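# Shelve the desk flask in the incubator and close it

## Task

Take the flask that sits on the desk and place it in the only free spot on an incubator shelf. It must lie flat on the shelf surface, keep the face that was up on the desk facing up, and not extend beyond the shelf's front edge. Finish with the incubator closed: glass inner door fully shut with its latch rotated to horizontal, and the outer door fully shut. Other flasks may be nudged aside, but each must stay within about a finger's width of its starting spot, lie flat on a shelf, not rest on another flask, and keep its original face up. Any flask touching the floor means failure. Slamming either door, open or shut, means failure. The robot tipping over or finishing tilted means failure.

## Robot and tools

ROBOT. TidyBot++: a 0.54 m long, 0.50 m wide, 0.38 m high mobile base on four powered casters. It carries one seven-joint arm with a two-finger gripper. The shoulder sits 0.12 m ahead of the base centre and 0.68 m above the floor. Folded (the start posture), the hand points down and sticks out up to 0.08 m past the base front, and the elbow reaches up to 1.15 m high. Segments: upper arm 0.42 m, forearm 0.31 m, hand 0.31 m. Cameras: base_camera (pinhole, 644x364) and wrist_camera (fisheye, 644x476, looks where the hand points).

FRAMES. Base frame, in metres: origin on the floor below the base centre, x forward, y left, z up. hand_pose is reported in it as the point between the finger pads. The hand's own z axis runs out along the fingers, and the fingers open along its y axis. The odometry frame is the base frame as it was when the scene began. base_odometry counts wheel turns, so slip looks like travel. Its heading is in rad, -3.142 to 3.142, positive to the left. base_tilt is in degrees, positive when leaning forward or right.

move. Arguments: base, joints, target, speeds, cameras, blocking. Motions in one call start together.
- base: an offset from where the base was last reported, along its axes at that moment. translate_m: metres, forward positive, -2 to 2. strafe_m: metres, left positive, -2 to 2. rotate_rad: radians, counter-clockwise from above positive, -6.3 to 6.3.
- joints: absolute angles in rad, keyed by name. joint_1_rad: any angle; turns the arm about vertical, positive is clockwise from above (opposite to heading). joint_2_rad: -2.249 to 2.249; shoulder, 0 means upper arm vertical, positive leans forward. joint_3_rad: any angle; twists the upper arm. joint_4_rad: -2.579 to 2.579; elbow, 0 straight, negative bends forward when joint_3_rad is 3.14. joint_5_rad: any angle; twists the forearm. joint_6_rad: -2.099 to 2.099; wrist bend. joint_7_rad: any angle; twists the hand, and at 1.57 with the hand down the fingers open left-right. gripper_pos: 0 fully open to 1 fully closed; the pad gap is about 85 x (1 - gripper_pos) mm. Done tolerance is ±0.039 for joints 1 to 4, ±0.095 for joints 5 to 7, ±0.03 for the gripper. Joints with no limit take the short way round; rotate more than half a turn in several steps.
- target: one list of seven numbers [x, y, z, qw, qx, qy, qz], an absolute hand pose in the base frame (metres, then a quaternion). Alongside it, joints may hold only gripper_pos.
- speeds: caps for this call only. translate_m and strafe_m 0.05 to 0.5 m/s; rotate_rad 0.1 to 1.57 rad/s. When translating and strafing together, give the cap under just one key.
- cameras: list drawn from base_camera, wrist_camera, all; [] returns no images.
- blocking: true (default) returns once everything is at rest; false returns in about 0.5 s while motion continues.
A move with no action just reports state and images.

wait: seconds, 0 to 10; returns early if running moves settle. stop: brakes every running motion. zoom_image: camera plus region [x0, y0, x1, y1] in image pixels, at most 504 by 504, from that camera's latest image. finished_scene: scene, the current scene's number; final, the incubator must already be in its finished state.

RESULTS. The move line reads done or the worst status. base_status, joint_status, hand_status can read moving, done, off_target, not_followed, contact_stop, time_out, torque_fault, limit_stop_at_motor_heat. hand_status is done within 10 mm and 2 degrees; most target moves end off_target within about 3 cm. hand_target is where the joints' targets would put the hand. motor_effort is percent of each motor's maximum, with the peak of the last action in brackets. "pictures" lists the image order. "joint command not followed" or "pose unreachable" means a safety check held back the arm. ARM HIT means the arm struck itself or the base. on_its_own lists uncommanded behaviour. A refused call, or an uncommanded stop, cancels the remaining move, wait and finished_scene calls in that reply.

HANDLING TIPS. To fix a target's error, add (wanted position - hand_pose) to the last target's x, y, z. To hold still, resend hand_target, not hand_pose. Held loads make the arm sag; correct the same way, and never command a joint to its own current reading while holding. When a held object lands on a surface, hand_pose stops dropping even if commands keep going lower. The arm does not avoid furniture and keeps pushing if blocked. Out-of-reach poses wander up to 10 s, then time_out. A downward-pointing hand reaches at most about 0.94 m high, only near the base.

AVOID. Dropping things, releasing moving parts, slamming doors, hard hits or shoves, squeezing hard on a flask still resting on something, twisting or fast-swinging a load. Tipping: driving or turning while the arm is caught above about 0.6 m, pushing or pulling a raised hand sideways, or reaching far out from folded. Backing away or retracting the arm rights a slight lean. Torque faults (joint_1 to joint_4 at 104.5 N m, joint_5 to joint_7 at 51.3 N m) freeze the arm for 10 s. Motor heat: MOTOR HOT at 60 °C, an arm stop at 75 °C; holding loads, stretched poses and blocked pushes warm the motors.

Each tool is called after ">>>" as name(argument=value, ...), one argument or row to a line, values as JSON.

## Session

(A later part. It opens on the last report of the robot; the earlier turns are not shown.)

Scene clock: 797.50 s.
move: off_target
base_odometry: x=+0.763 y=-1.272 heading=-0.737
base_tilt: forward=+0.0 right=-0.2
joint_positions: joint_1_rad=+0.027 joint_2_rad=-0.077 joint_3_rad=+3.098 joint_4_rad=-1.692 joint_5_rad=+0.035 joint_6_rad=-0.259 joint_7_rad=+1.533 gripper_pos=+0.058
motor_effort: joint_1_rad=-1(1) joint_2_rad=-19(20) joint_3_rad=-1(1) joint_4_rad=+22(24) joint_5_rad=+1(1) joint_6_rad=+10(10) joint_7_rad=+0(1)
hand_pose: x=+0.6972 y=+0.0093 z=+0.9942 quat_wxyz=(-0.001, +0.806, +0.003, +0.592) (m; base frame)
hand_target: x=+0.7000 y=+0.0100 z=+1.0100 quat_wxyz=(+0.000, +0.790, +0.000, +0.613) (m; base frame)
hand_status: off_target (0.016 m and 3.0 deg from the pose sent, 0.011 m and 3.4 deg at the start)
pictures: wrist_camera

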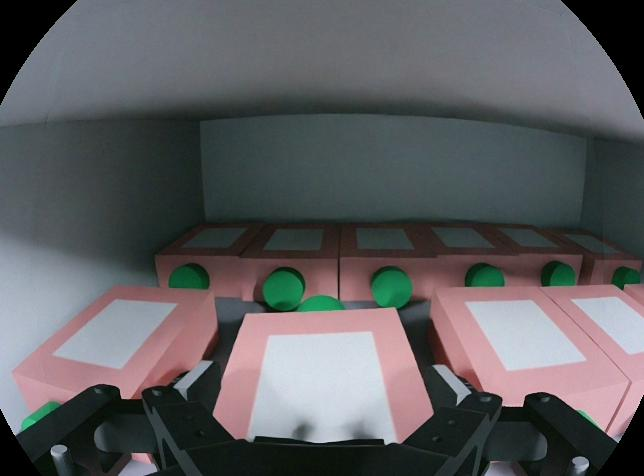

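>>> move(
  target=[0.70, 0.008, 1.004, 0, 0.798, 0, 0.6027],
  cameras=["wrist_camera"],
)

>>> move(
  target=[0.70, 0.008, 0.998, 0, 0.798, 0, 0.6027],
  cameras=["wrist_camera"],
)

>>> move(
  target=[0.70, 0.008, 0.993, 0, 0.798, 0, 0.6027],
  cameras=["wrist_camera"],
)

Scene clock: 803.67 s.
move: done
base_odometry: x=+0.763 y=-1.272 heading=-0.737
base_tilt: forward=+0.1 right=-0.2
joint_positions: joint_1_rad=+0.017 joint_2_rad=-0.077 joint_3_rad=+3.106 joint_4_rad=-1.692 joint_5_rad=+0.035 joint_6_rad=-0.259 joint_7_rad=+1.533 gripper_pos=+0.058
motor_effort: joint_1_rad=-1(1) joint_2_rad=-20(20) joint_3_rad=-1(1) joint_4_rad=+23(24) joint_5_rad=+0(1) joint_6_rad=+9(10) joint_7_rad=+0(1)
hand_pose: x=+0.6973 y=+0.0102 z=+0.9943 quat_wxyz=(-0.002, +0.806, +0.004, +0.592) (m; base frame)
hand_target: x=+0.7000 y=+0.0080 z=+1.0040 quat_wxyz=(+0.000, +0.798, +0.000, +0.603) (m; base frame)
hand_status: done (0.010 m and 1.6 deg from the pose sent, 0.010 m and 1.6 deg at the start)
pictures: wrist_camera

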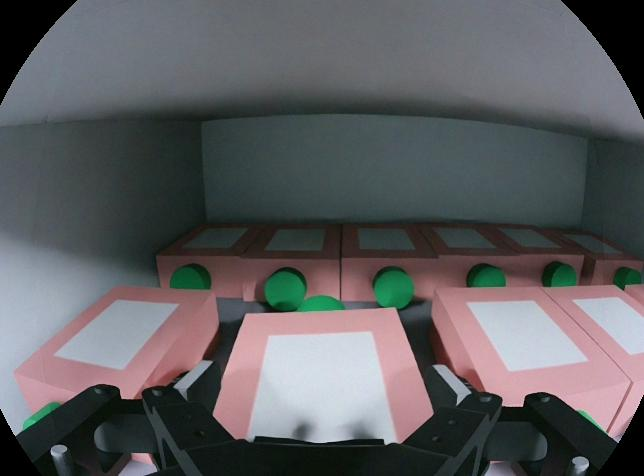

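Scene clock: 804.23 s.
move: done
base_odometry: x=+0.763 y=-1.272 heading=-0.737
base_tilt: forward=+0.0 right=-0.3
joint_positions: joint_1_rad=+0.017 joint_2_rad=-0.077 joint_3_rad=+3.106 joint_4_rad=-1.699 joint_5_rad=+0.035 joint_6_rad=-0.250 joint_7_rad=+1.533 gripper_pos=+0.058
motor_effort: joint_1_rad=+0(1) joint_2_rad=-19(20) joint_3_rad=-1(2) joint_4_rad=+22(23) joint_5_rad=+0(1) joint_6_rad=+9(9) joint_7_rad=+0(1)
hand_pose: x=+0.6974 y=+0.0103 z=+0.9926 quat_wxyz=(-0.002, +0.805, +0.004, +0.593) (m; base frame)
hand_target: x=+0.7000 y=+0.0080 z=+0.9980 quat_wxyz=(+0.000, +0.798, +0.000, +0.603) (m; base frame)
hand_status: done (0.006 m and 1.5 deg from the pose sent, 0.005 m and 1.6 deg at the start)
pictures: wrist_camera

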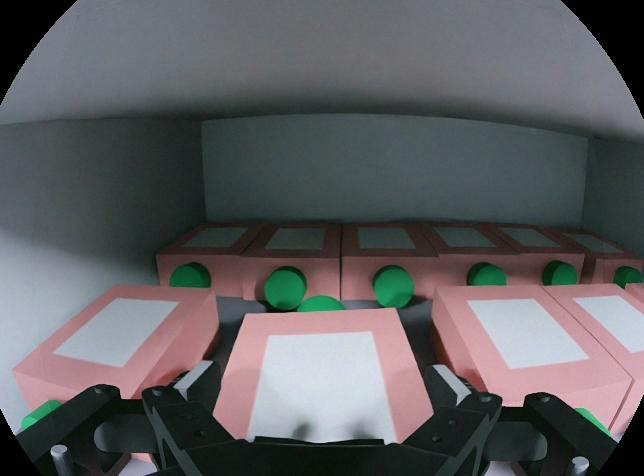

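Scene clock: 804.77 s.
move: done
base_odometry: x=+0.763 y=-1.272 heading=-0.737
base_tilt: forward=+0.1 right=-0.3
joint_positions: joint_1_rad=+0.017 joint_2_rad=-0.077 joint_3_rad=+3.106 joint_4_rad=-1.705 joint_5_rad=+0.035 joint_6_rad=-0.238 joint_7_rad=+1.533 gripper_pos=+0.058
motor_effort: joint_1_rad=+1(1) joint_2_rad=-18(19) joint_3_rad=-1(1) joint_4_rad=+21(22) joint_5_rad=+0(1) joint_6_rad=+8(9) joint_7_rad=+1(1)
hand_pose: x=+0.6979 y=+0.0103 z=+0.9928 quat_wxyz=(-0.002, +0.803, +0.004, +0.595) (m; base frame)
hand_target: x=+0.7000 y=+0.0080 z=+0.9930 quat_wxyz=(+0.000, +0.798, +0.000, +0.603) (m; base frame)
hand_status: done (0.003 m and 1.2 deg from the pose sent, 0.003 m and 1.5 deg at the start)
pictures: wrist_camera

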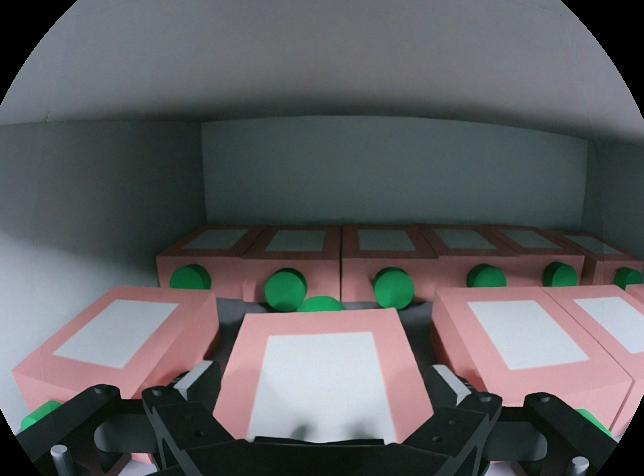

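>>> move(
  target=[0.70, 0.008, 0.993, 0, 0.816, 0, 0.578],
  cameras=["wrist_camera"],
)

>>> move(
  target=[0.70, 0.008, 0.988, 0, 0.820, 0, 0.5724],
  cameras=["wrist_camera"],
)

Scene clock: 810.43 s.
move: done
base_odometry: x=+0.763 y=-1.272 heading=-0.737
base_tilt: forward=+0.1 right=-0.3
joint_positions: joint_1_rad=+0.005 joint_2_rad=-0.068 joint_3_rad=+3.114 joint_4_rad=-1.670 joint_5_rad=+0.035 joint_6_rad=-0.296 joint_7_rad=+1.533 gripper_pos=+0.058
motor_effort: joint_1_rad=+0(1) joint_2_rad=-20(20) joint_3_rad=+0(1) joint_4_rad=+23(23) joint_5_rad=+1(1) joint_6_rad=+9(9) joint_7_rad=+1(1)
hand_pose: x=+0.6988 y=+0.0120 z=+0.9921 quat_wxyz=(-0.003, +0.813, +0.005, +0.583) (m; base frame)
hand_target: x=+0.7000 y=+0.0080 z=+0.9930 quat_wxyz=(+0.000, +0.816, +0.000, +0.578) (m; base frame)
hand_status: done (0.004 m and 1.0 deg from the pose sent, 0.003 m and 2.5 deg at the start)
pictures: wrist_camera

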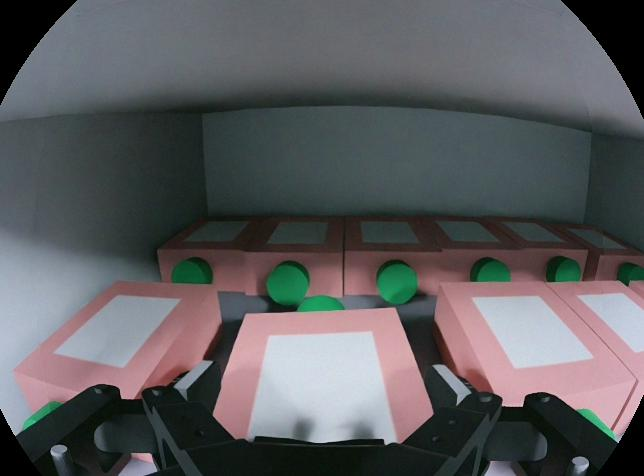

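Scene clock: 810.90 s.
move: done
base_odometry: x=+0.763 y=-1.272 heading=-0.737
base_tilt: forward=+0.1 right=-0.3
joint_positions: joint_1_rad=+0.004 joint_2_rad=-0.068 joint_3_rad=+3.114 joint_4_rad=-1.669 joint_5_rad=+0.035 joint_6_rad=-0.297 joint_7_rad=+1.533 gripper_pos=+0.058
motor_effort: joint_1_rad=+0(1) joint_2_rad=-19(20) joint_3_rad=+0(1) joint_4_rad=+22(23) joint_5_rad=+1(1) joint_6_rad=+9(9) joint_7_rad=+0(1)
hand_pose: x=+0.6990 y=+0.0121 z=+0.9918 quat_wxyz=(-0.003, +0.813, +0.005, +0.582) (m; base frame)
hand_target: x=+0.7000 y=+0.0080 z=+0.9880 quat_wxyz=(+0.000, +0.820, +0.000, +0.572) (m; base frame)
hand_status: done (0.006 m and 1.6 deg from the pose sent, 0.006 m and 1.6 deg at the start)
pictures: wrist_camera

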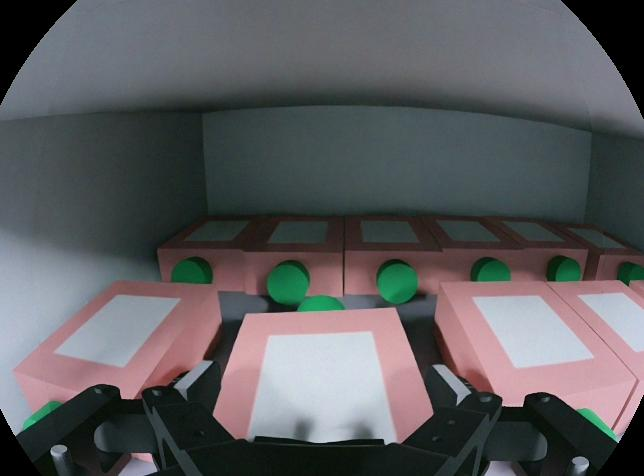

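>>> move(
  target=[0.70, 0.008, 0.980, 0, 0.820, 0, 0.5724],
  cameras=[],
)

>>> zoom_image(
  camera="wrist_camera",
  region=[130, 230, 520, 476],
)

Scene clock: 819.97 s.
move: off_target
base_odometry: x=+0.763 y=-1.272 heading=-0.737
base_tilt: forward=+0.0 right=-0.3
joint_positions: joint_1_rad=+0.004 joint_2_rad=-0.068 joint_3_rad=+3.114 joint_4_rad=-1.670 joint_5_rad=+0.035 joint_6_rad=-0.296 joint_7_rad=+1.533 gripper_pos=+0.058
motor_effort: joint_1_rad=+0(1) joint_2_rad=-17(20) joint_3_rad=-1(1) joint_4_rad=+21(23) joint_5_rad=+1(1) joint_6_rad=+7(9) joint_7_rad=+1(1)
hand_pose: x=+0.6990 y=+0.0121 z=+0.9914 quat_wxyz=(-0.003, +0.813, +0.005, +0.582) (m; base frame)
hand_target: x=+0.7000 y=+0.0080 z=+0.9800 quat_wxyz=(+0.000, +0.820, +0.000, +0.572) (m; base frame)
hand_status: off_target (0.012 m and 1.6 deg from the pose sent, 0.013 m and 1.6 deg at the start)
pictures: none

Scaled by 1.292.

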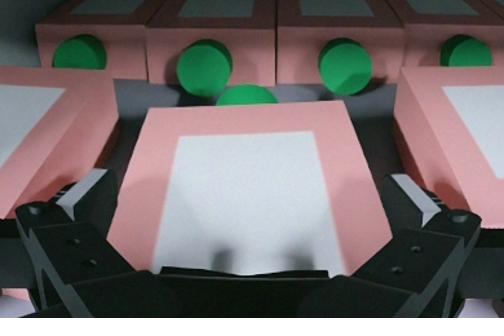

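>>> move(
  target=[0.70, 0.008, 0.989, 0, 0.820, 0, 0.5724],
  cameras=[],
)

>>> move(
  joints={"gripper_pos":0.0},
)

>>> zoom_image(
  camera="wrist_camera",
  region=[130, 230, 520, 476],
)

Scene clock: 828.53 s.
move: done
base_odometry: x=+0.763 y=-1.272 heading=-0.737
base_tilt: forward=+0.1 right=-0.3
joint_positions: joint_1_rad=+0.004 joint_2_rad=-0.066 joint_3_rad=+3.114 joint_4_rad=-1.661 joint_5_rad=+0.035 joint_6_rad=-0.308 joint_7_rad=+1.533 gripper_pos=+0.058
motor_effort: joint_1_rad=+0(1) joint_2_rad=-20(20) joint_3_rad=-1(1) joint_4_rad=+22(23) joint_5_rad=+0(1) joint_6_rad=+9(9) joint_7_rad=+1(1)
hand_pose: x=+0.6994 y=+0.0121 z=+0.9921 quat_wxyz=(-0.003, +0.814, +0.005, +0.580) (m; base frame)
hand_target: x=+0.7000 y=+0.0080 z=+0.9890 quat_wxyz=(+0.000, +0.820, +0.000, +0.572) (m; base frame)
hand_status: done (0.005 m and 1.3 deg from the pose sent, 0.005 m and 1.6 deg at the start)
pictures: none

Scene clock: 829.23 s.
move: done
base_odometry: x=+0.763 y=-1.272 heading=-0.737
base_tilt: forward=+0.0 right=-0.3
joint_positions: joint_1_rad=+0.004 joint_2_rad=-0.066 joint_3_rad=+3.114 joint_4_rad=-1.661 joint_5_rad=+0.035 joint_6_rad=-0.308 joint_7_rad=+1.533 gripper_pos=+0.000
joint_status: all done
motor_effort: joint_1_rad=+0(1) joint_2_rad=-19(20) joint_3_rad=+0(1) joint_4_rad=+22(23) joint_5_rad=+0(1) joint_6_rad=+8(9) joint_7_rad=+0(1)
hand_pose: x=+0.6994 y=+0.0121 z=+0.9921 quat_wxyz=(-0.003, +0.814, +0.005, +0.580) (m; base frame)
pictures: base_camera, wrist_camera

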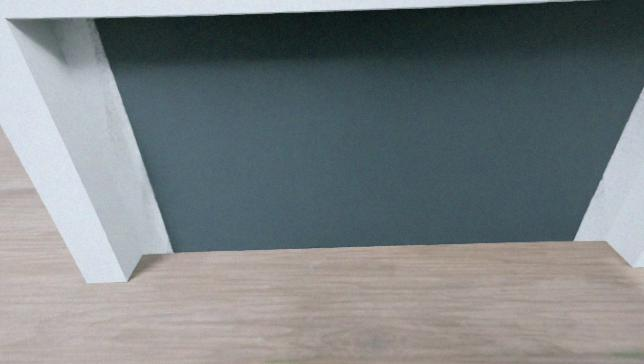

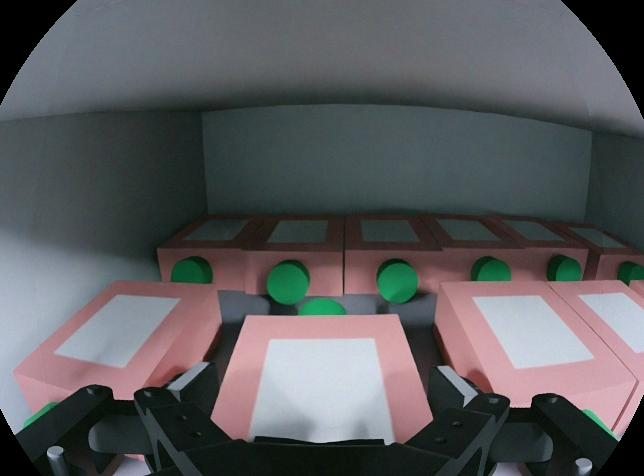

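Scaled by 1.292.

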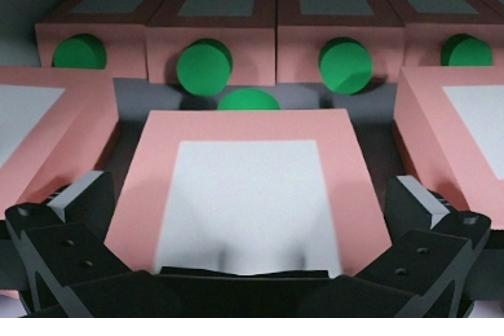

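>>> move(
  base={"translate_m":-0.04},
  speeds={"translate_m":0.05},
)

>>> move(
  base={"translate_m":-0.08},
  speeds={"translate_m":0.05},
)

>>> zoom_image(
  camera="wrist_camera",
  region=[130, 200, 520, 476],
)

Scene clock: 838.10 s.
move: done
base_odometry: x=+0.733 y=-1.245 heading=-0.737
base_tilt: forward=+0.0 right=-0.4
base_status: done
joint_positions: joint_1_rad=+0.003 joint_2_rad=-0.063 joint_3_rad=+3.115 joint_4_rad=-1.661 joint_5_rad=+0.035 joint_6_rad=-0.308 joint_7_rad=+1.533 gripper_pos=+0.000
motor_effort: joint_1_rad=-1(1) joint_2_rad=-19(22) joint_3_rad=-2(2) joint_4_rad=+22(23) joint_5_rad=+0(1) joint_6_rad=+8(9) joint_7_rad=+1(1)
hand_pose: x=+0.7004 y=+0.0124 z=+0.9903 quat_wxyz=(-0.003, +0.815, +0.005, +0.579) (m; base frame)
pictures: base_camera, wrist_camera

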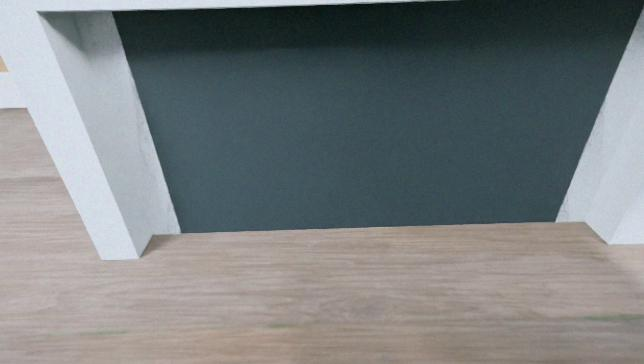

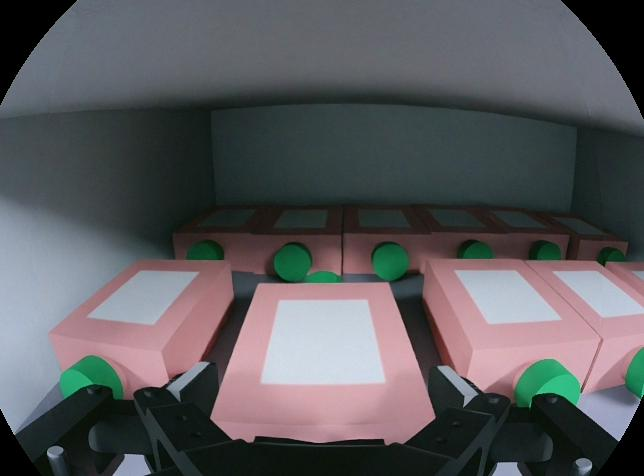

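Scene clock: 840.17 s.
move: done
base_odometry: x=+0.674 y=-1.192 heading=-0.737
base_tilt: forward=+0.0 right=-0.2
base_status: done
joint_positions: joint_1_rad=+0.003 joint_2_rad=-0.061 joint_3_rad=+3.115 joint_4_rad=-1.661 joint_5_rad=+0.035 joint_6_rad=-0.308 joint_7_rad=+1.533 gripper_pos=+0.000
motor_effort: joint_1_rad=+0(1) joint_2_rad=-19(22) joint_3_rad=+0(2) joint_4_rad=+22(22) joint_5_rad=+0(1) joint_6_rad=+9(9) joint_7_rad=+1(1)
hand_pose: x=+0.7010 y=+0.0124 z=+0.9892 quat_wxyz=(-0.003, +0.816, +0.005, +0.578) (m; base frame)
pictures: base_camera, wrist_camera

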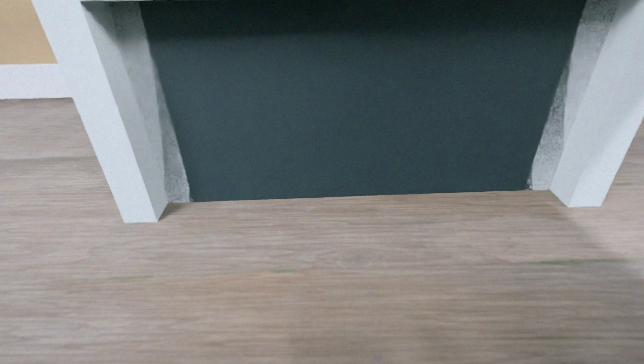

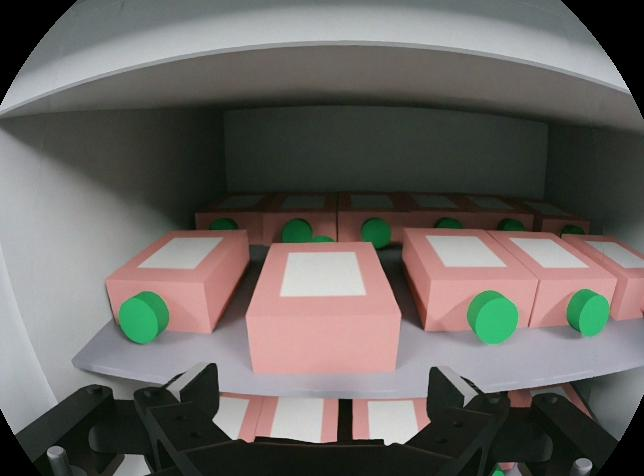

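Scaled by 1.292.

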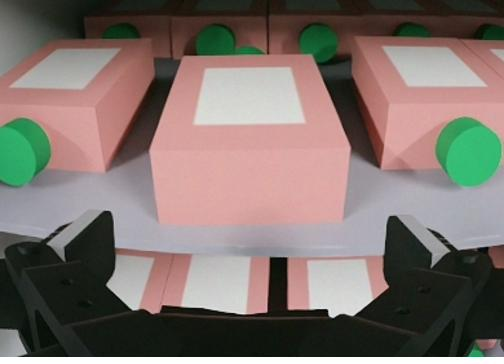

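>>> move(
  base={"translate_m":-0.25},
  speeds={"translate_m":0.2},
)

>>> move(
  base={"translate_m":-0.45},
  speeds={"translate_m":0.25},
  joints={"joint_1_rad":0,"joint_2_rad":-0.342,"joint_3_rad":3.141,"joint_4_rad":-2.2,"joint_5_rad":0,"joint_6_rad":0.2,"joint_7_rad":1.57,"gripper_pos":1},
)

>>> zoom_image(
  camera="wrist_camera",
  region=[200, 60, 600, 400],
)

Scene clock: 871.37 s.
move: done
base_odometry: x=+0.489 y=-1.023 heading=-0.737
base_tilt: forward=+0.0 right=-0.3
base_status: done
joint_positions: joint_1_rad=+0.003 joint_2_rad=-0.058 joint_3_rad=+3.115 joint_4_rad=-1.661 joint_5_rad=+0.035 joint_6_rad=-0.308 joint_7_rad=+1.533 gripper_pos=+0.000
motor_effort: joint_1_rad=+0(1) joint_2_rad=-19(23) joint_3_rad=+0(2) joint_4_rad=+22(23) joint_5_rad=+1(1) joint_6_rad=+9(9) joint_7_rad=+0(1)
hand_pose: x=+0.7018 y=+0.0124 z=+0.9878 quat_wxyz=(-0.003, +0.817, +0.005, +0.577) (m; base frame)
pictures: base_camera, wrist_camera

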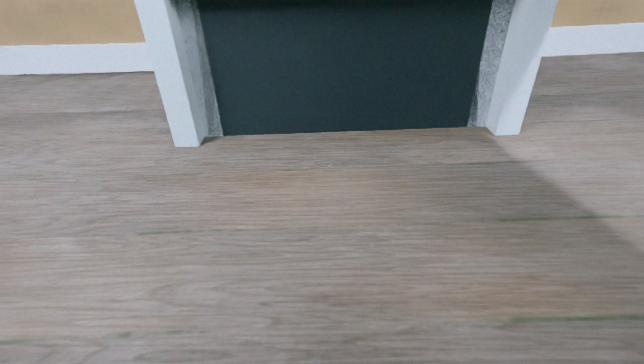

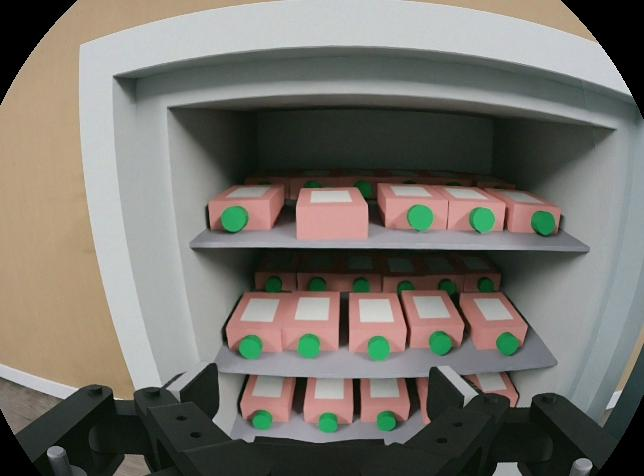

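Scene clock: 873.90 s.
move: done
base_odometry: x=+0.155 y=-0.721 heading=-0.737
base_tilt: forward=+0.1 right=-0.3
base_status: done
joint_positions: joint_1_rad=+0.003 joint_2_rad=-0.338 joint_3_rad=+3.121 joint_4_rad=-2.190 joint_5_rad=+0.035 joint_6_rad=+0.150 joint_7_rad=+1.533 gripper_pos=+0.999
joint_status: all done
motor_effort: joint_1_rad=+0(2) joint_2_rad=-9(23) joint_3_rad=+0(2) joint_4_rad=+22(23) joint_5_rad=+0(1) joint_6_rad=+9(10) joint_7_rad=+0(1)
hand_pose: x=+0.5899 y=+0.0124 z=+0.9504 quat_wxyz=(-0.006, +0.752, +0.009, +0.659) (m; base frame)
pictures: base_camera, wrist_camera

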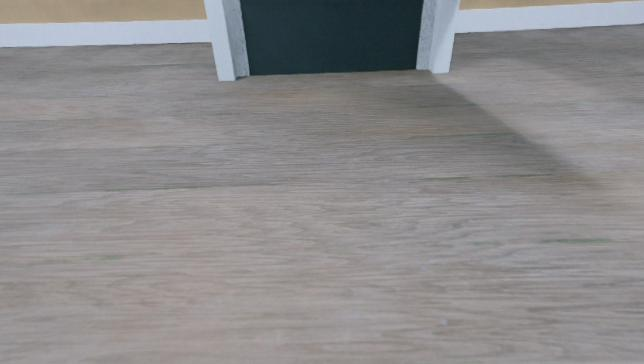

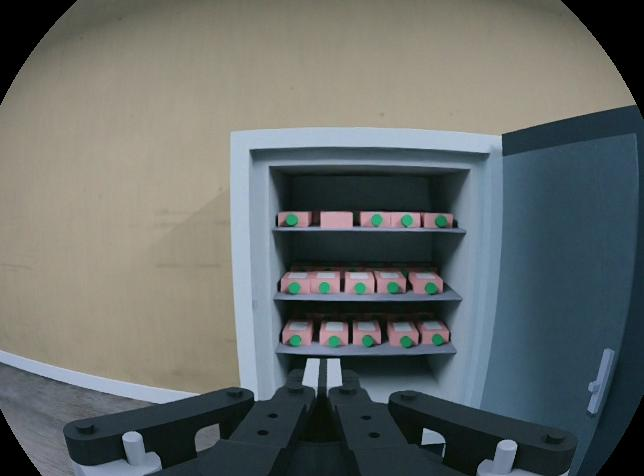

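Scaled by 1.260.

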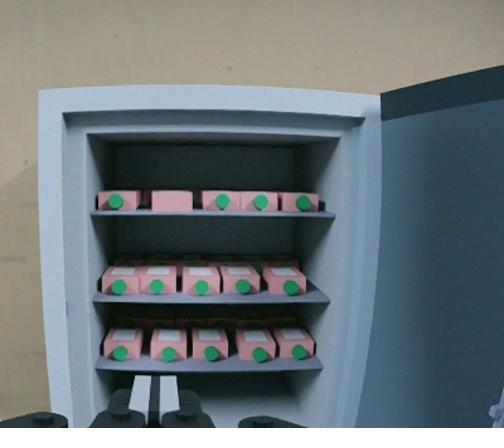

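>>> move(
  base={"strafe_m":-0.54},
)

>>> zoom_image(
  camera="wrist_camera",
  region=[180, 60, 600, 440],
)

Scene clock: 904.33 s.
move: done
base_odometry: x=-0.207 y=-1.121 heading=-0.737
base_tilt: forward=+0.0 right=-0.3
base_status: done
joint_positions: joint_1_rad=+0.003 joint_2_rad=-0.338 joint_3_rad=+3.135 joint_4_rad=-2.190 joint_5_rad=+0.035 joint_6_rad=+0.152 joint_7_rad=+1.533 gripper_pos=+0.999
motor_effort: joint_1_rad=-1(2) joint_2_rad=-9(9) joint_3_rad=+0(3) joint_4_rad=+22(22) joint_5_rad=+0(1) joint_6_rad=+9(9) joint_7_rad=+0(1)
hand_pose: x=+0.5902 y=+0.0050 z=+0.9511 quat_wxyz=(-0.003, +0.752, +0.002, +0.660) (m; base frame)
pictures: base_camera, wrist_camera

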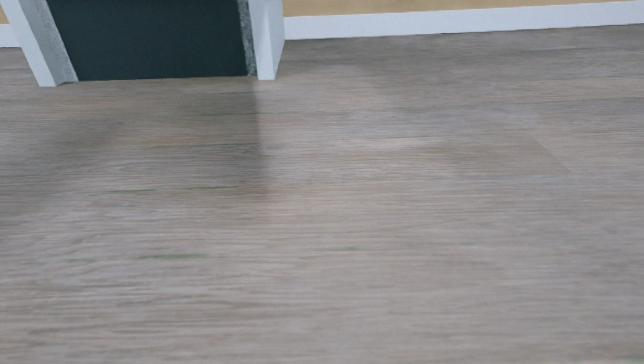

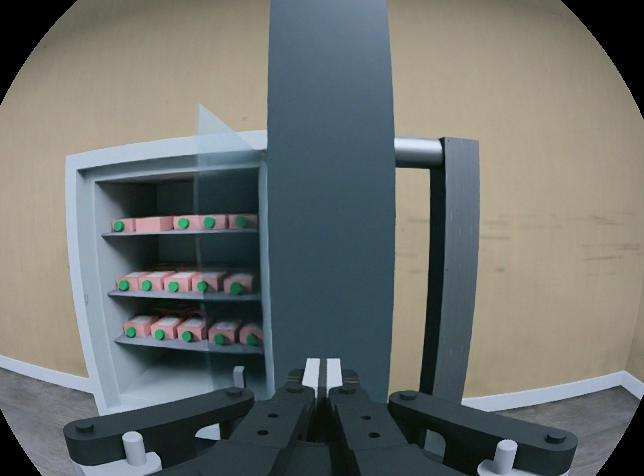

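Scaled by 1.200.

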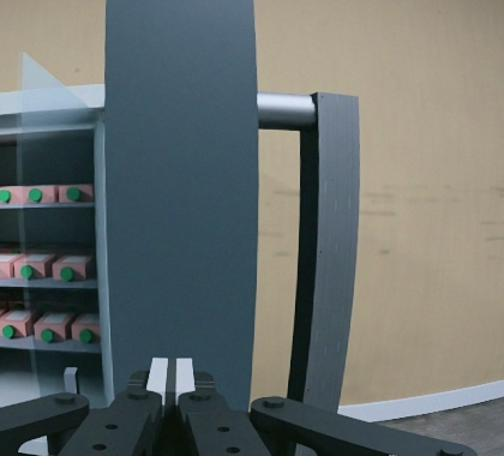

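>>> move(
  base={"translate_m":-0.1,"strafe_m":0.09},
  joints={"joint_6_rad":0.3,"joint_7_rad":3.14},
)

>>> zoom_image(
  camera="wrist_camera",
  region=[130, 30, 500, 400],
)

Scene clock: 968.80 s.
move: done
base_odometry: x=-0.221 y=-0.987 heading=-0.737
base_tilt: forward=+0.1 right=-0.3
base_status: done
joint_positions: joint_1_rad=+0.003 joint_2_rad=-0.341 joint_3_rad=+3.135 joint_4_rad=-2.191 joint_5_rad=+0.035 joint_6_rad=+0.250 joint_7_rad=+3.063 gripper_pos=+0.999
joint_status: all done
motor_effort: joint_1_rad=+0(2) joint_2_rad=-9(12) joint_3_rad=-1(2) joint_4_rad=+21(22) joint_5_rad=+0(1) joint_6_rad=+9(10) joint_7_rad=+0(1)
hand_pose: x=+0.5916 y=+0.0060 z=+0.9825 quat_wxyz=(+0.479, +0.515, +0.499, +0.506) (m; base frame)
pictures: base_camera, wrist_camera

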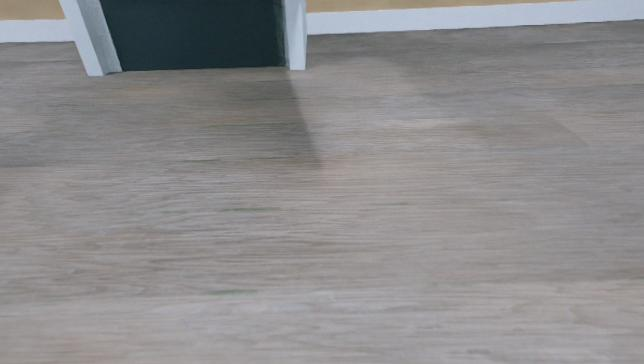

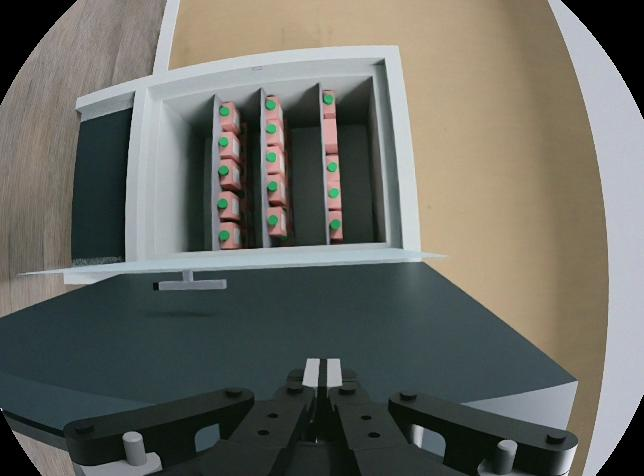

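Scaled by 1.362.

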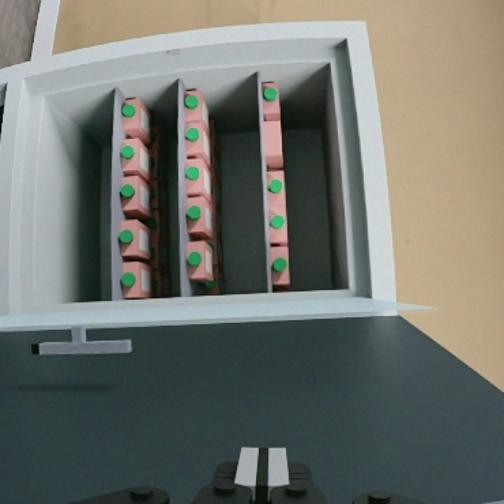

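>>> move(
  base={"translate_m":0.27},
  speeds={"translate_m":0.1},
)

Scene clock: 988.63 s.
move: done
base_odometry: x=-0.021 y=-1.168 heading=-0.737
base_tilt: forward=+0.0 right=-0.3
base_status: done
joint_positions: joint_1_rad=+0.003 joint_2_rad=-0.339 joint_3_rad=+3.135 joint_4_rad=-2.191 joint_5_rad=+0.035 joint_6_rad=+0.252 joint_7_rad=+3.064 gripper_pos=+0.999
motor_effort: joint_1_rad=+0(1) joint_2_rad=-9(12) joint_3_rad=+0(1) joint_4_rad=+22(22) joint_5_rad=+0(1) joint_6_rad=+9(9) joint_7_rad=+1(1)
hand_pose: x=+0.5922 y=+0.0061 z=+0.9820 quat_wxyz=(+0.479, +0.515, +0.499, +0.506) (m; base frame)
pictures: base_camera, wrist_camera

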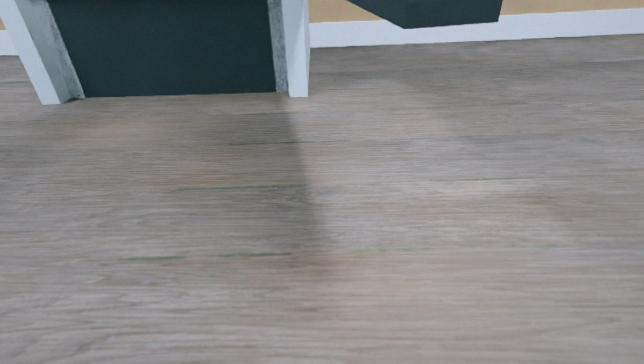

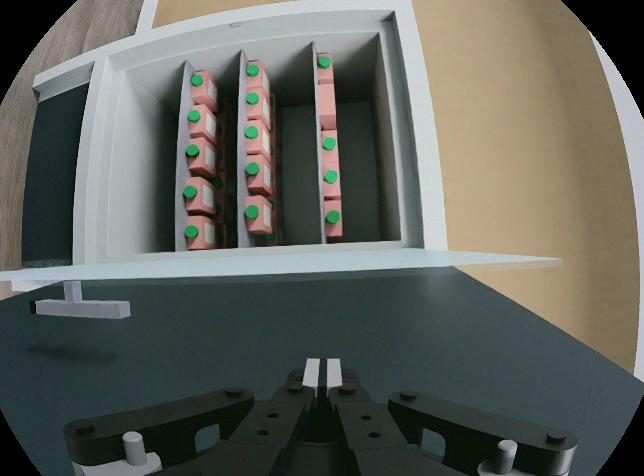

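>>> move(
  target=[0.67, 0.006, 0.975, 0.479, 0.515, 0.499, 0.506],
  cameras=["wrist_camera"],
)

>>> move(
  target=[0.74, 0.006, 0.965, 0.479, 0.515, 0.499, 0.506],
  cameras=["wrist_camera"],
)

Scene clock: 999.80 s.
move: off_target
base_odometry: x=-0.021 y=-1.168 heading=-0.737
base_tilt: forward=+0.0 right=-0.3
joint_positions: joint_1_rad=+0.306 joint_2_rad=-0.130 joint_3_rad=+2.879 joint_4_rad=-2.084 joint_5_rad=+0.085 joint_6_rad=+0.300 joint_7_rad=+2.994 gripper_pos=+0.999
motor_effort: joint_1_rad=+0(1) joint_2_rad=-15(16) joint_3_rad=+0(1) joint_4_rad=+21(22) joint_5_rad=+0(1) joint_6_rad=+9(10) joint_7_rad=+0(1)
hand_pose: x=+0.6645 y=-0.0059 z=+0.9524 quat_wxyz=(+0.475, +0.536, +0.507, +0.480) (m; base frame)
hand_target: x=+0.6700 y=+0.0060 z=+0.9750 quat_wxyz=(+0.479, +0.515, +0.499, +0.506) (m; base frame)
hand_status: off_target (0.026 m and 4.0 deg from the pose sent, 0.078 m and 0.1 deg at the start)
pictures: wrist_camera

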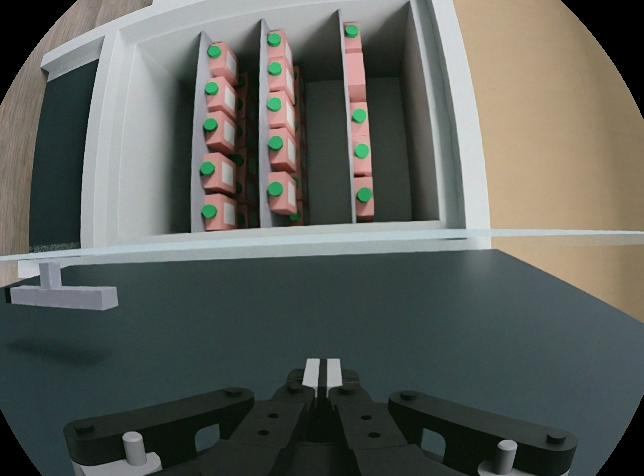

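Scene clock: 1001.43 s.
move: off_target
base_odometry: x=-0.021 y=-1.168 heading=-0.737
base_tilt: forward=+0.0 right=-0.2
joint_positions: joint_1_rad=-0.122 joint_2_rad=+0.043 joint_3_rad=+3.263 joint_4_rad=-1.960 joint_5_rad=+0.085 joint_6_rad=+0.340 joint_7_rad=+2.994 gripper_pos=+0.999
motor_effort: joint_1_rad=+0(1) joint_2_rad=-22(23) joint_3_rad=-1(2) joint_4_rad=+21(22) joint_5_rad=+0(1) joint_6_rad=+9(9) joint_7_rad=+0(1)
hand_pose: x=+0.7337 y=+0.0121 z=+0.9416 quat_wxyz=(+0.454, +0.532, +0.513, +0.498) (m; base frame)
hand_target: x=+0.7400 y=+0.0060 z=+0.9650 quat_wxyz=(+0.479, +0.515, +0.499, +0.506) (m; base frame)
hand_status: off_target (0.025 m and 4.0 deg from the pose sent, 0.077 m and 4.0 deg at the start)
pictures: wrist_camera

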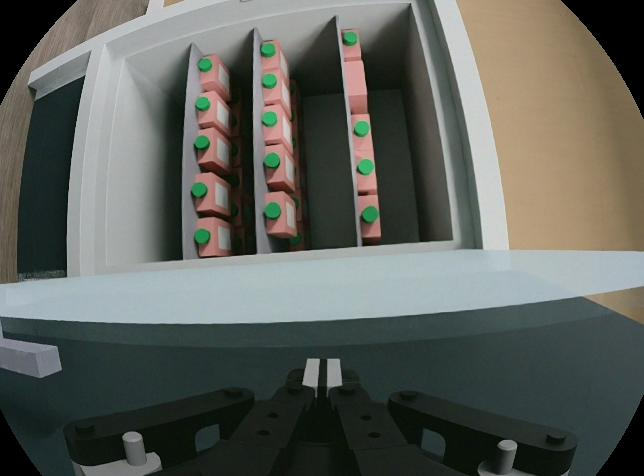

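>>> move(
  base={"strafe_m":0.14,"translate_m":0.02},
  speeds={"strafe_m":0.08},
  cameras=["wrist_camera"],
)

Scene clock: 1014.83 s.
move: done
base_odometry: x=+0.088 y=-1.078 heading=-0.737
base_tilt: forward=+0.0 right=-0.4
base_status: done
joint_positions: joint_1_rad=-0.130 joint_2_rad=+0.044 joint_3_rad=+3.273 joint_4_rad=-1.958 joint_5_rad=+0.085 joint_6_rad=+0.342 joint_7_rad=+2.994 gripper_pos=+0.999
motor_effort: joint_1_rad=+0(3) joint_2_rad=-22(23) joint_3_rad=-1(3) joint_4_rad=+21(22) joint_5_rad=+0(1) joint_6_rad=+9(9) joint_7_rad=+1(1)
hand_pose: x=+0.7344 y=+0.0114 z=+0.9426 quat_wxyz=(+0.455, +0.531, +0.513, +0.498) (m; base frame)
pictures: wrist_camera

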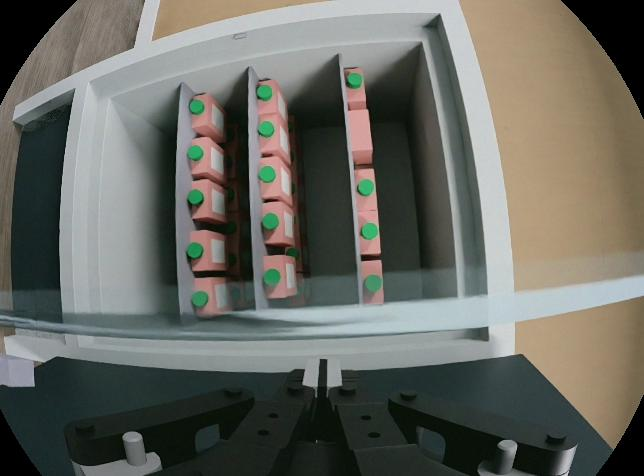

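>>> move(
  base={"strafe_m":0.1,"translate_m":0.04},
  speeds={"strafe_m":0.08},
  cameras=["wrist_camera"],
)

>>> zoom_image(
  camera="wrist_camera",
  region=[140, 100, 640, 476],
)

Scene clock: 1025.83 s.
move: done
base_odometry: x=+0.185 y=-1.031 heading=-0.737
base_tilt: forward=+0.1 right=-0.4
base_status: done
joint_positions: joint_1_rad=-0.133 joint_2_rad=+0.046 joint_3_rad=+3.277 joint_4_rad=-1.958 joint_5_rad=+0.085 joint_6_rad=+0.342 joint_7_rad=+2.994 gripper_pos=+0.999
motor_effort: joint_1_rad=-1(6) joint_2_rad=-22(23) joint_3_rad=+0(6) joint_4_rad=+21(22) joint_5_rad=+0(1) joint_6_rad=+9(10) joint_7_rad=+0(1)
hand_pose: x=+0.7350 y=+0.0101 z=+0.9421 quat_wxyz=(+0.455, +0.532, +0.512, +0.497) (m; base frame)
pictures: wrist_camera

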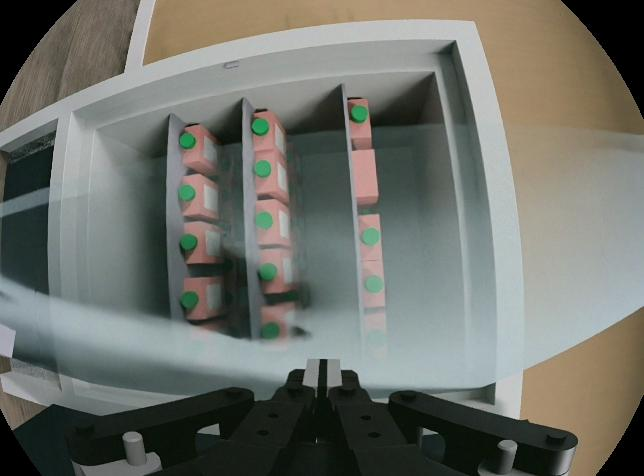

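Scaled by 1.008.

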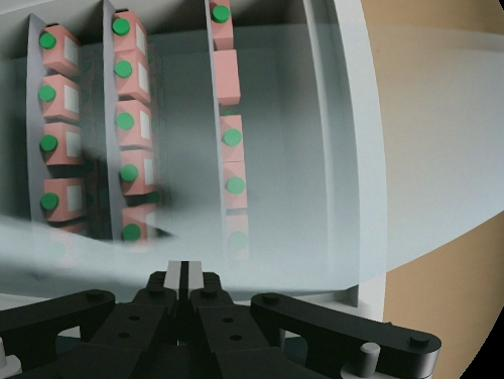

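>>> zoom_image(
  camera="wrist_camera",
  region=[0, 80, 330, 420],
)

>>> zoom_image(
  camera="wrist_camera",
  region=[330, 80, 640, 420],
)

Scaled by 1.482.

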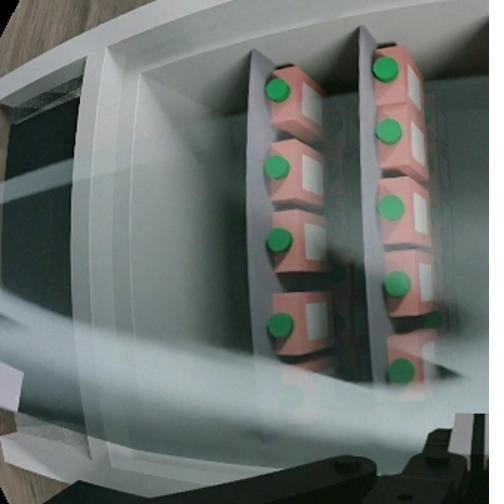

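Scaled by 1.482.

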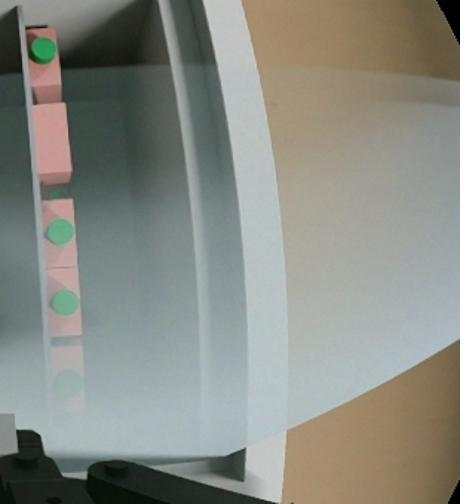

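>>> move(
  base={"strafe_m":0.08,"translate_m":0.06},
  speeds={"strafe_m":0.08},
  cameras=["wrist_camera"],
)

Scene clock: 1106.30 s.
move: done
base_odometry: x=+0.283 y=-1.012 heading=-0.737
base_tilt: forward=+0.0 right=-0.3
base_status: done
joint_positions: joint_1_rad=-0.134 joint_2_rad=+0.048 joint_3_rad=+3.279 joint_4_rad=-1.957 joint_5_rad=+0.085 joint_6_rad=+0.343 joint_7_rad=+2.994 gripper_pos=+0.999
motor_effort: joint_1_rad=+0(4) joint_2_rad=-22(24) joint_3_rad=-1(4) joint_4_rad=+21(22) joint_5_rad=+0(1) joint_6_rad=+9(10) joint_7_rad=+0(1)
hand_pose: x=+0.7359 y=+0.0100 z=+0.9414 quat_wxyz=(+0.455, +0.532, +0.512, +0.497) (m; base frame)
pictures: wrist_camera

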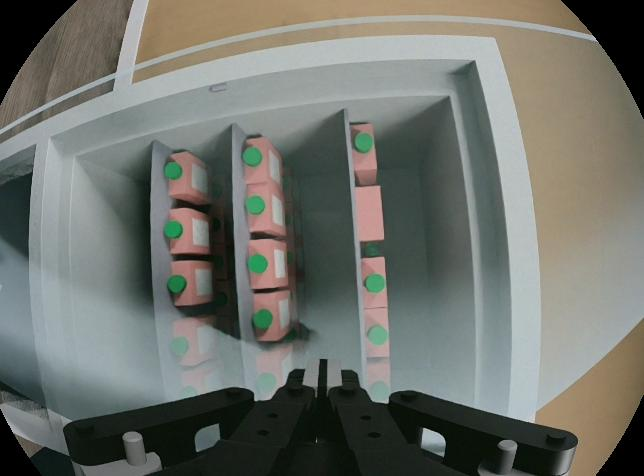

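>>> move(
  base={"strafe_m":0.06,"translate_m":0.11},
  speeds={"translate_m":0.08},
  cameras=["wrist_camera"],
)

Scene clock: 1123.17 s.
move: done
base_odometry: x=+0.405 y=-1.041 heading=-0.736
base_tilt: forward=+0.0 right=-0.4
base_status: done
joint_positions: joint_1_rad=-0.133 joint_2_rad=+0.052 joint_3_rad=+3.279 joint_4_rad=-1.955 joint_5_rad=+0.085 joint_6_rad=+0.344 joint_7_rad=+2.994 gripper_pos=+0.999
motor_effort: joint_1_rad=+0(5) joint_2_rad=-22(24) joint_3_rad=-1(4) joint_4_rad=+21(22) joint_5_rad=-1(1) joint_6_rad=+9(9) joint_7_rad=+0(1)
hand_pose: x=+0.7370 y=+0.0096 z=+0.9403 quat_wxyz=(+0.455, +0.533, +0.513, +0.496) (m; base frame)
pictures: wrist_camera

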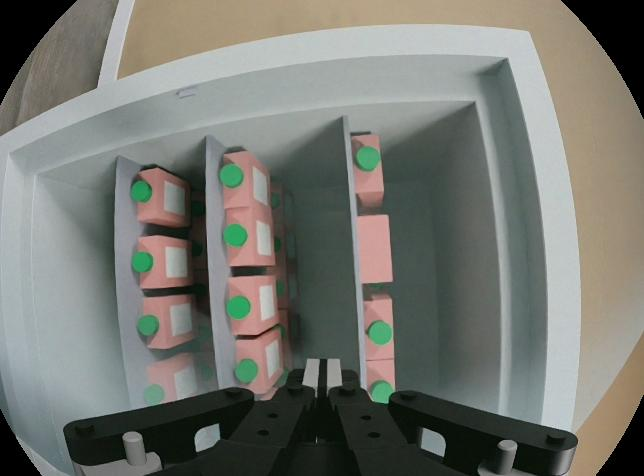

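>>> move(
  base={"strafe_m":0.04,"translate_m":0.08},
  speeds={"translate_m":0.06},
  cameras=["wrist_camera"],
)

Scene clock: 1132.37 s.
move: done
base_odometry: x=+0.491 y=-1.065 heading=-0.736
base_tilt: forward=+0.0 right=-0.4
base_status: done
joint_positions: joint_1_rad=-0.133 joint_2_rad=+0.052 joint_3_rad=+3.279 joint_4_rad=-1.955 joint_5_rad=+0.085 joint_6_rad=+0.344 joint_7_rad=+2.994 gripper_pos=+0.999
motor_effort: joint_1_rad=+0(2) joint_2_rad=-23(25) joint_3_rad=+0(2) joint_4_rad=+21(23) joint_5_rad=+0(1) joint_6_rad=+9(10) joint_7_rad=+0(1)
hand_pose: x=+0.7372 y=+0.0096 z=+0.9404 quat_wxyz=(+0.455, +0.533, +0.512, +0.496) (m; base frame)
pictures: wrist_camera

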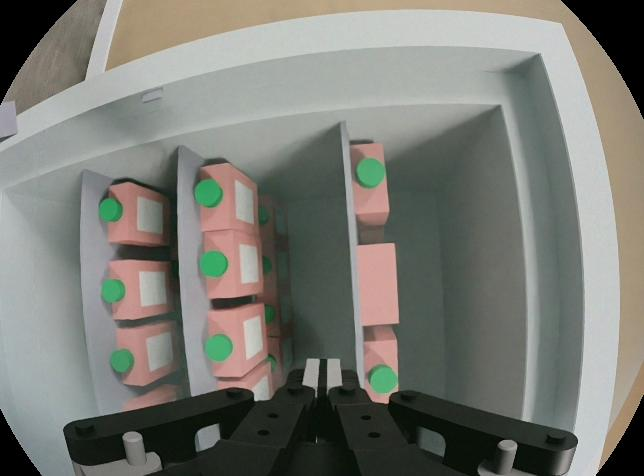

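>>> move(
  base={"translate_m":0.05},
  speeds={"translate_m":0.05},
  cameras=["wrist_camera"],
)

Scene clock: 1137.80 s.
move: done
base_odometry: x=+0.528 y=-1.098 heading=-0.736
base_tilt: forward=+0.1 right=-0.3
base_status: done
joint_positions: joint_1_rad=-0.133 joint_2_rad=+0.053 joint_3_rad=+3.279 joint_4_rad=-1.954 joint_5_rad=+0.085 joint_6_rad=+0.345 joint_7_rad=+2.994 gripper_pos=+0.999
motor_effort: joint_1_rad=-1(1) joint_2_rad=-22(25) joint_3_rad=-1(2) joint_4_rad=+20(24) joint_5_rad=-1(1) joint_6_rad=+9(10) joint_7_rad=+0(1)
hand_pose: x=+0.7375 y=+0.0096 z=+0.9401 quat_wxyz=(+0.455, +0.533, +0.512, +0.496) (m; base frame)
pictures: wrist_camera

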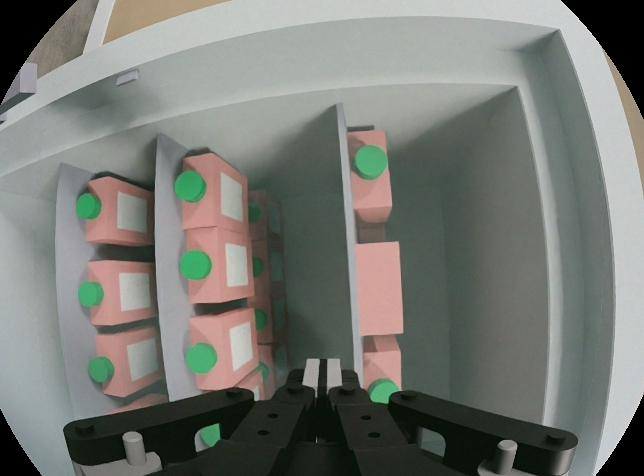

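>>> move(
  base={"translate_m":0.03},
  speeds={"translate_m":0.05},
  cameras=["wrist_camera"],
)

>>> zoom_image(
  camera="wrist_camera",
  region=[0, 30, 200, 230],
)

Scene clock: 1142.57 s.
move: done
base_odometry: x=+0.551 y=-1.119 heading=-0.736
base_tilt: forward=+0.0 right=-0.4
base_status: done
joint_positions: joint_1_rad=-0.133 joint_2_rad=+0.054 joint_3_rad=+3.279 joint_4_rad=-1.954 joint_5_rad=+0.085 joint_6_rad=+0.345 joint_7_rad=+2.994 gripper_pos=+0.999
motor_effort: joint_1_rad=+0(1) joint_2_rad=-22(25) joint_3_rad=-1(1) joint_4_rad=+21(23) joint_5_rad=+0(1) joint_6_rad=+9(10) joint_7_rad=+0(1)
hand_pose: x=+0.7378 y=+0.0097 z=+0.9399 quat_wxyz=(+0.455, +0.533, +0.513, +0.496) (m; base frame)
pictures: wrist_camera

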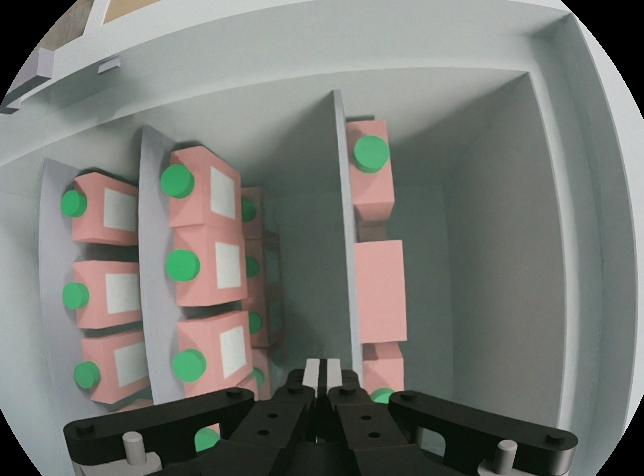

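Scaled by 2.520.

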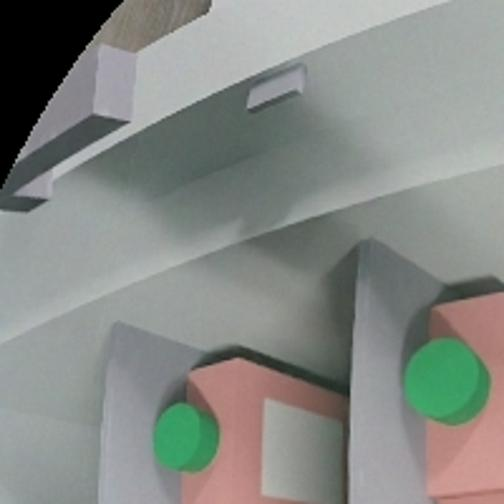

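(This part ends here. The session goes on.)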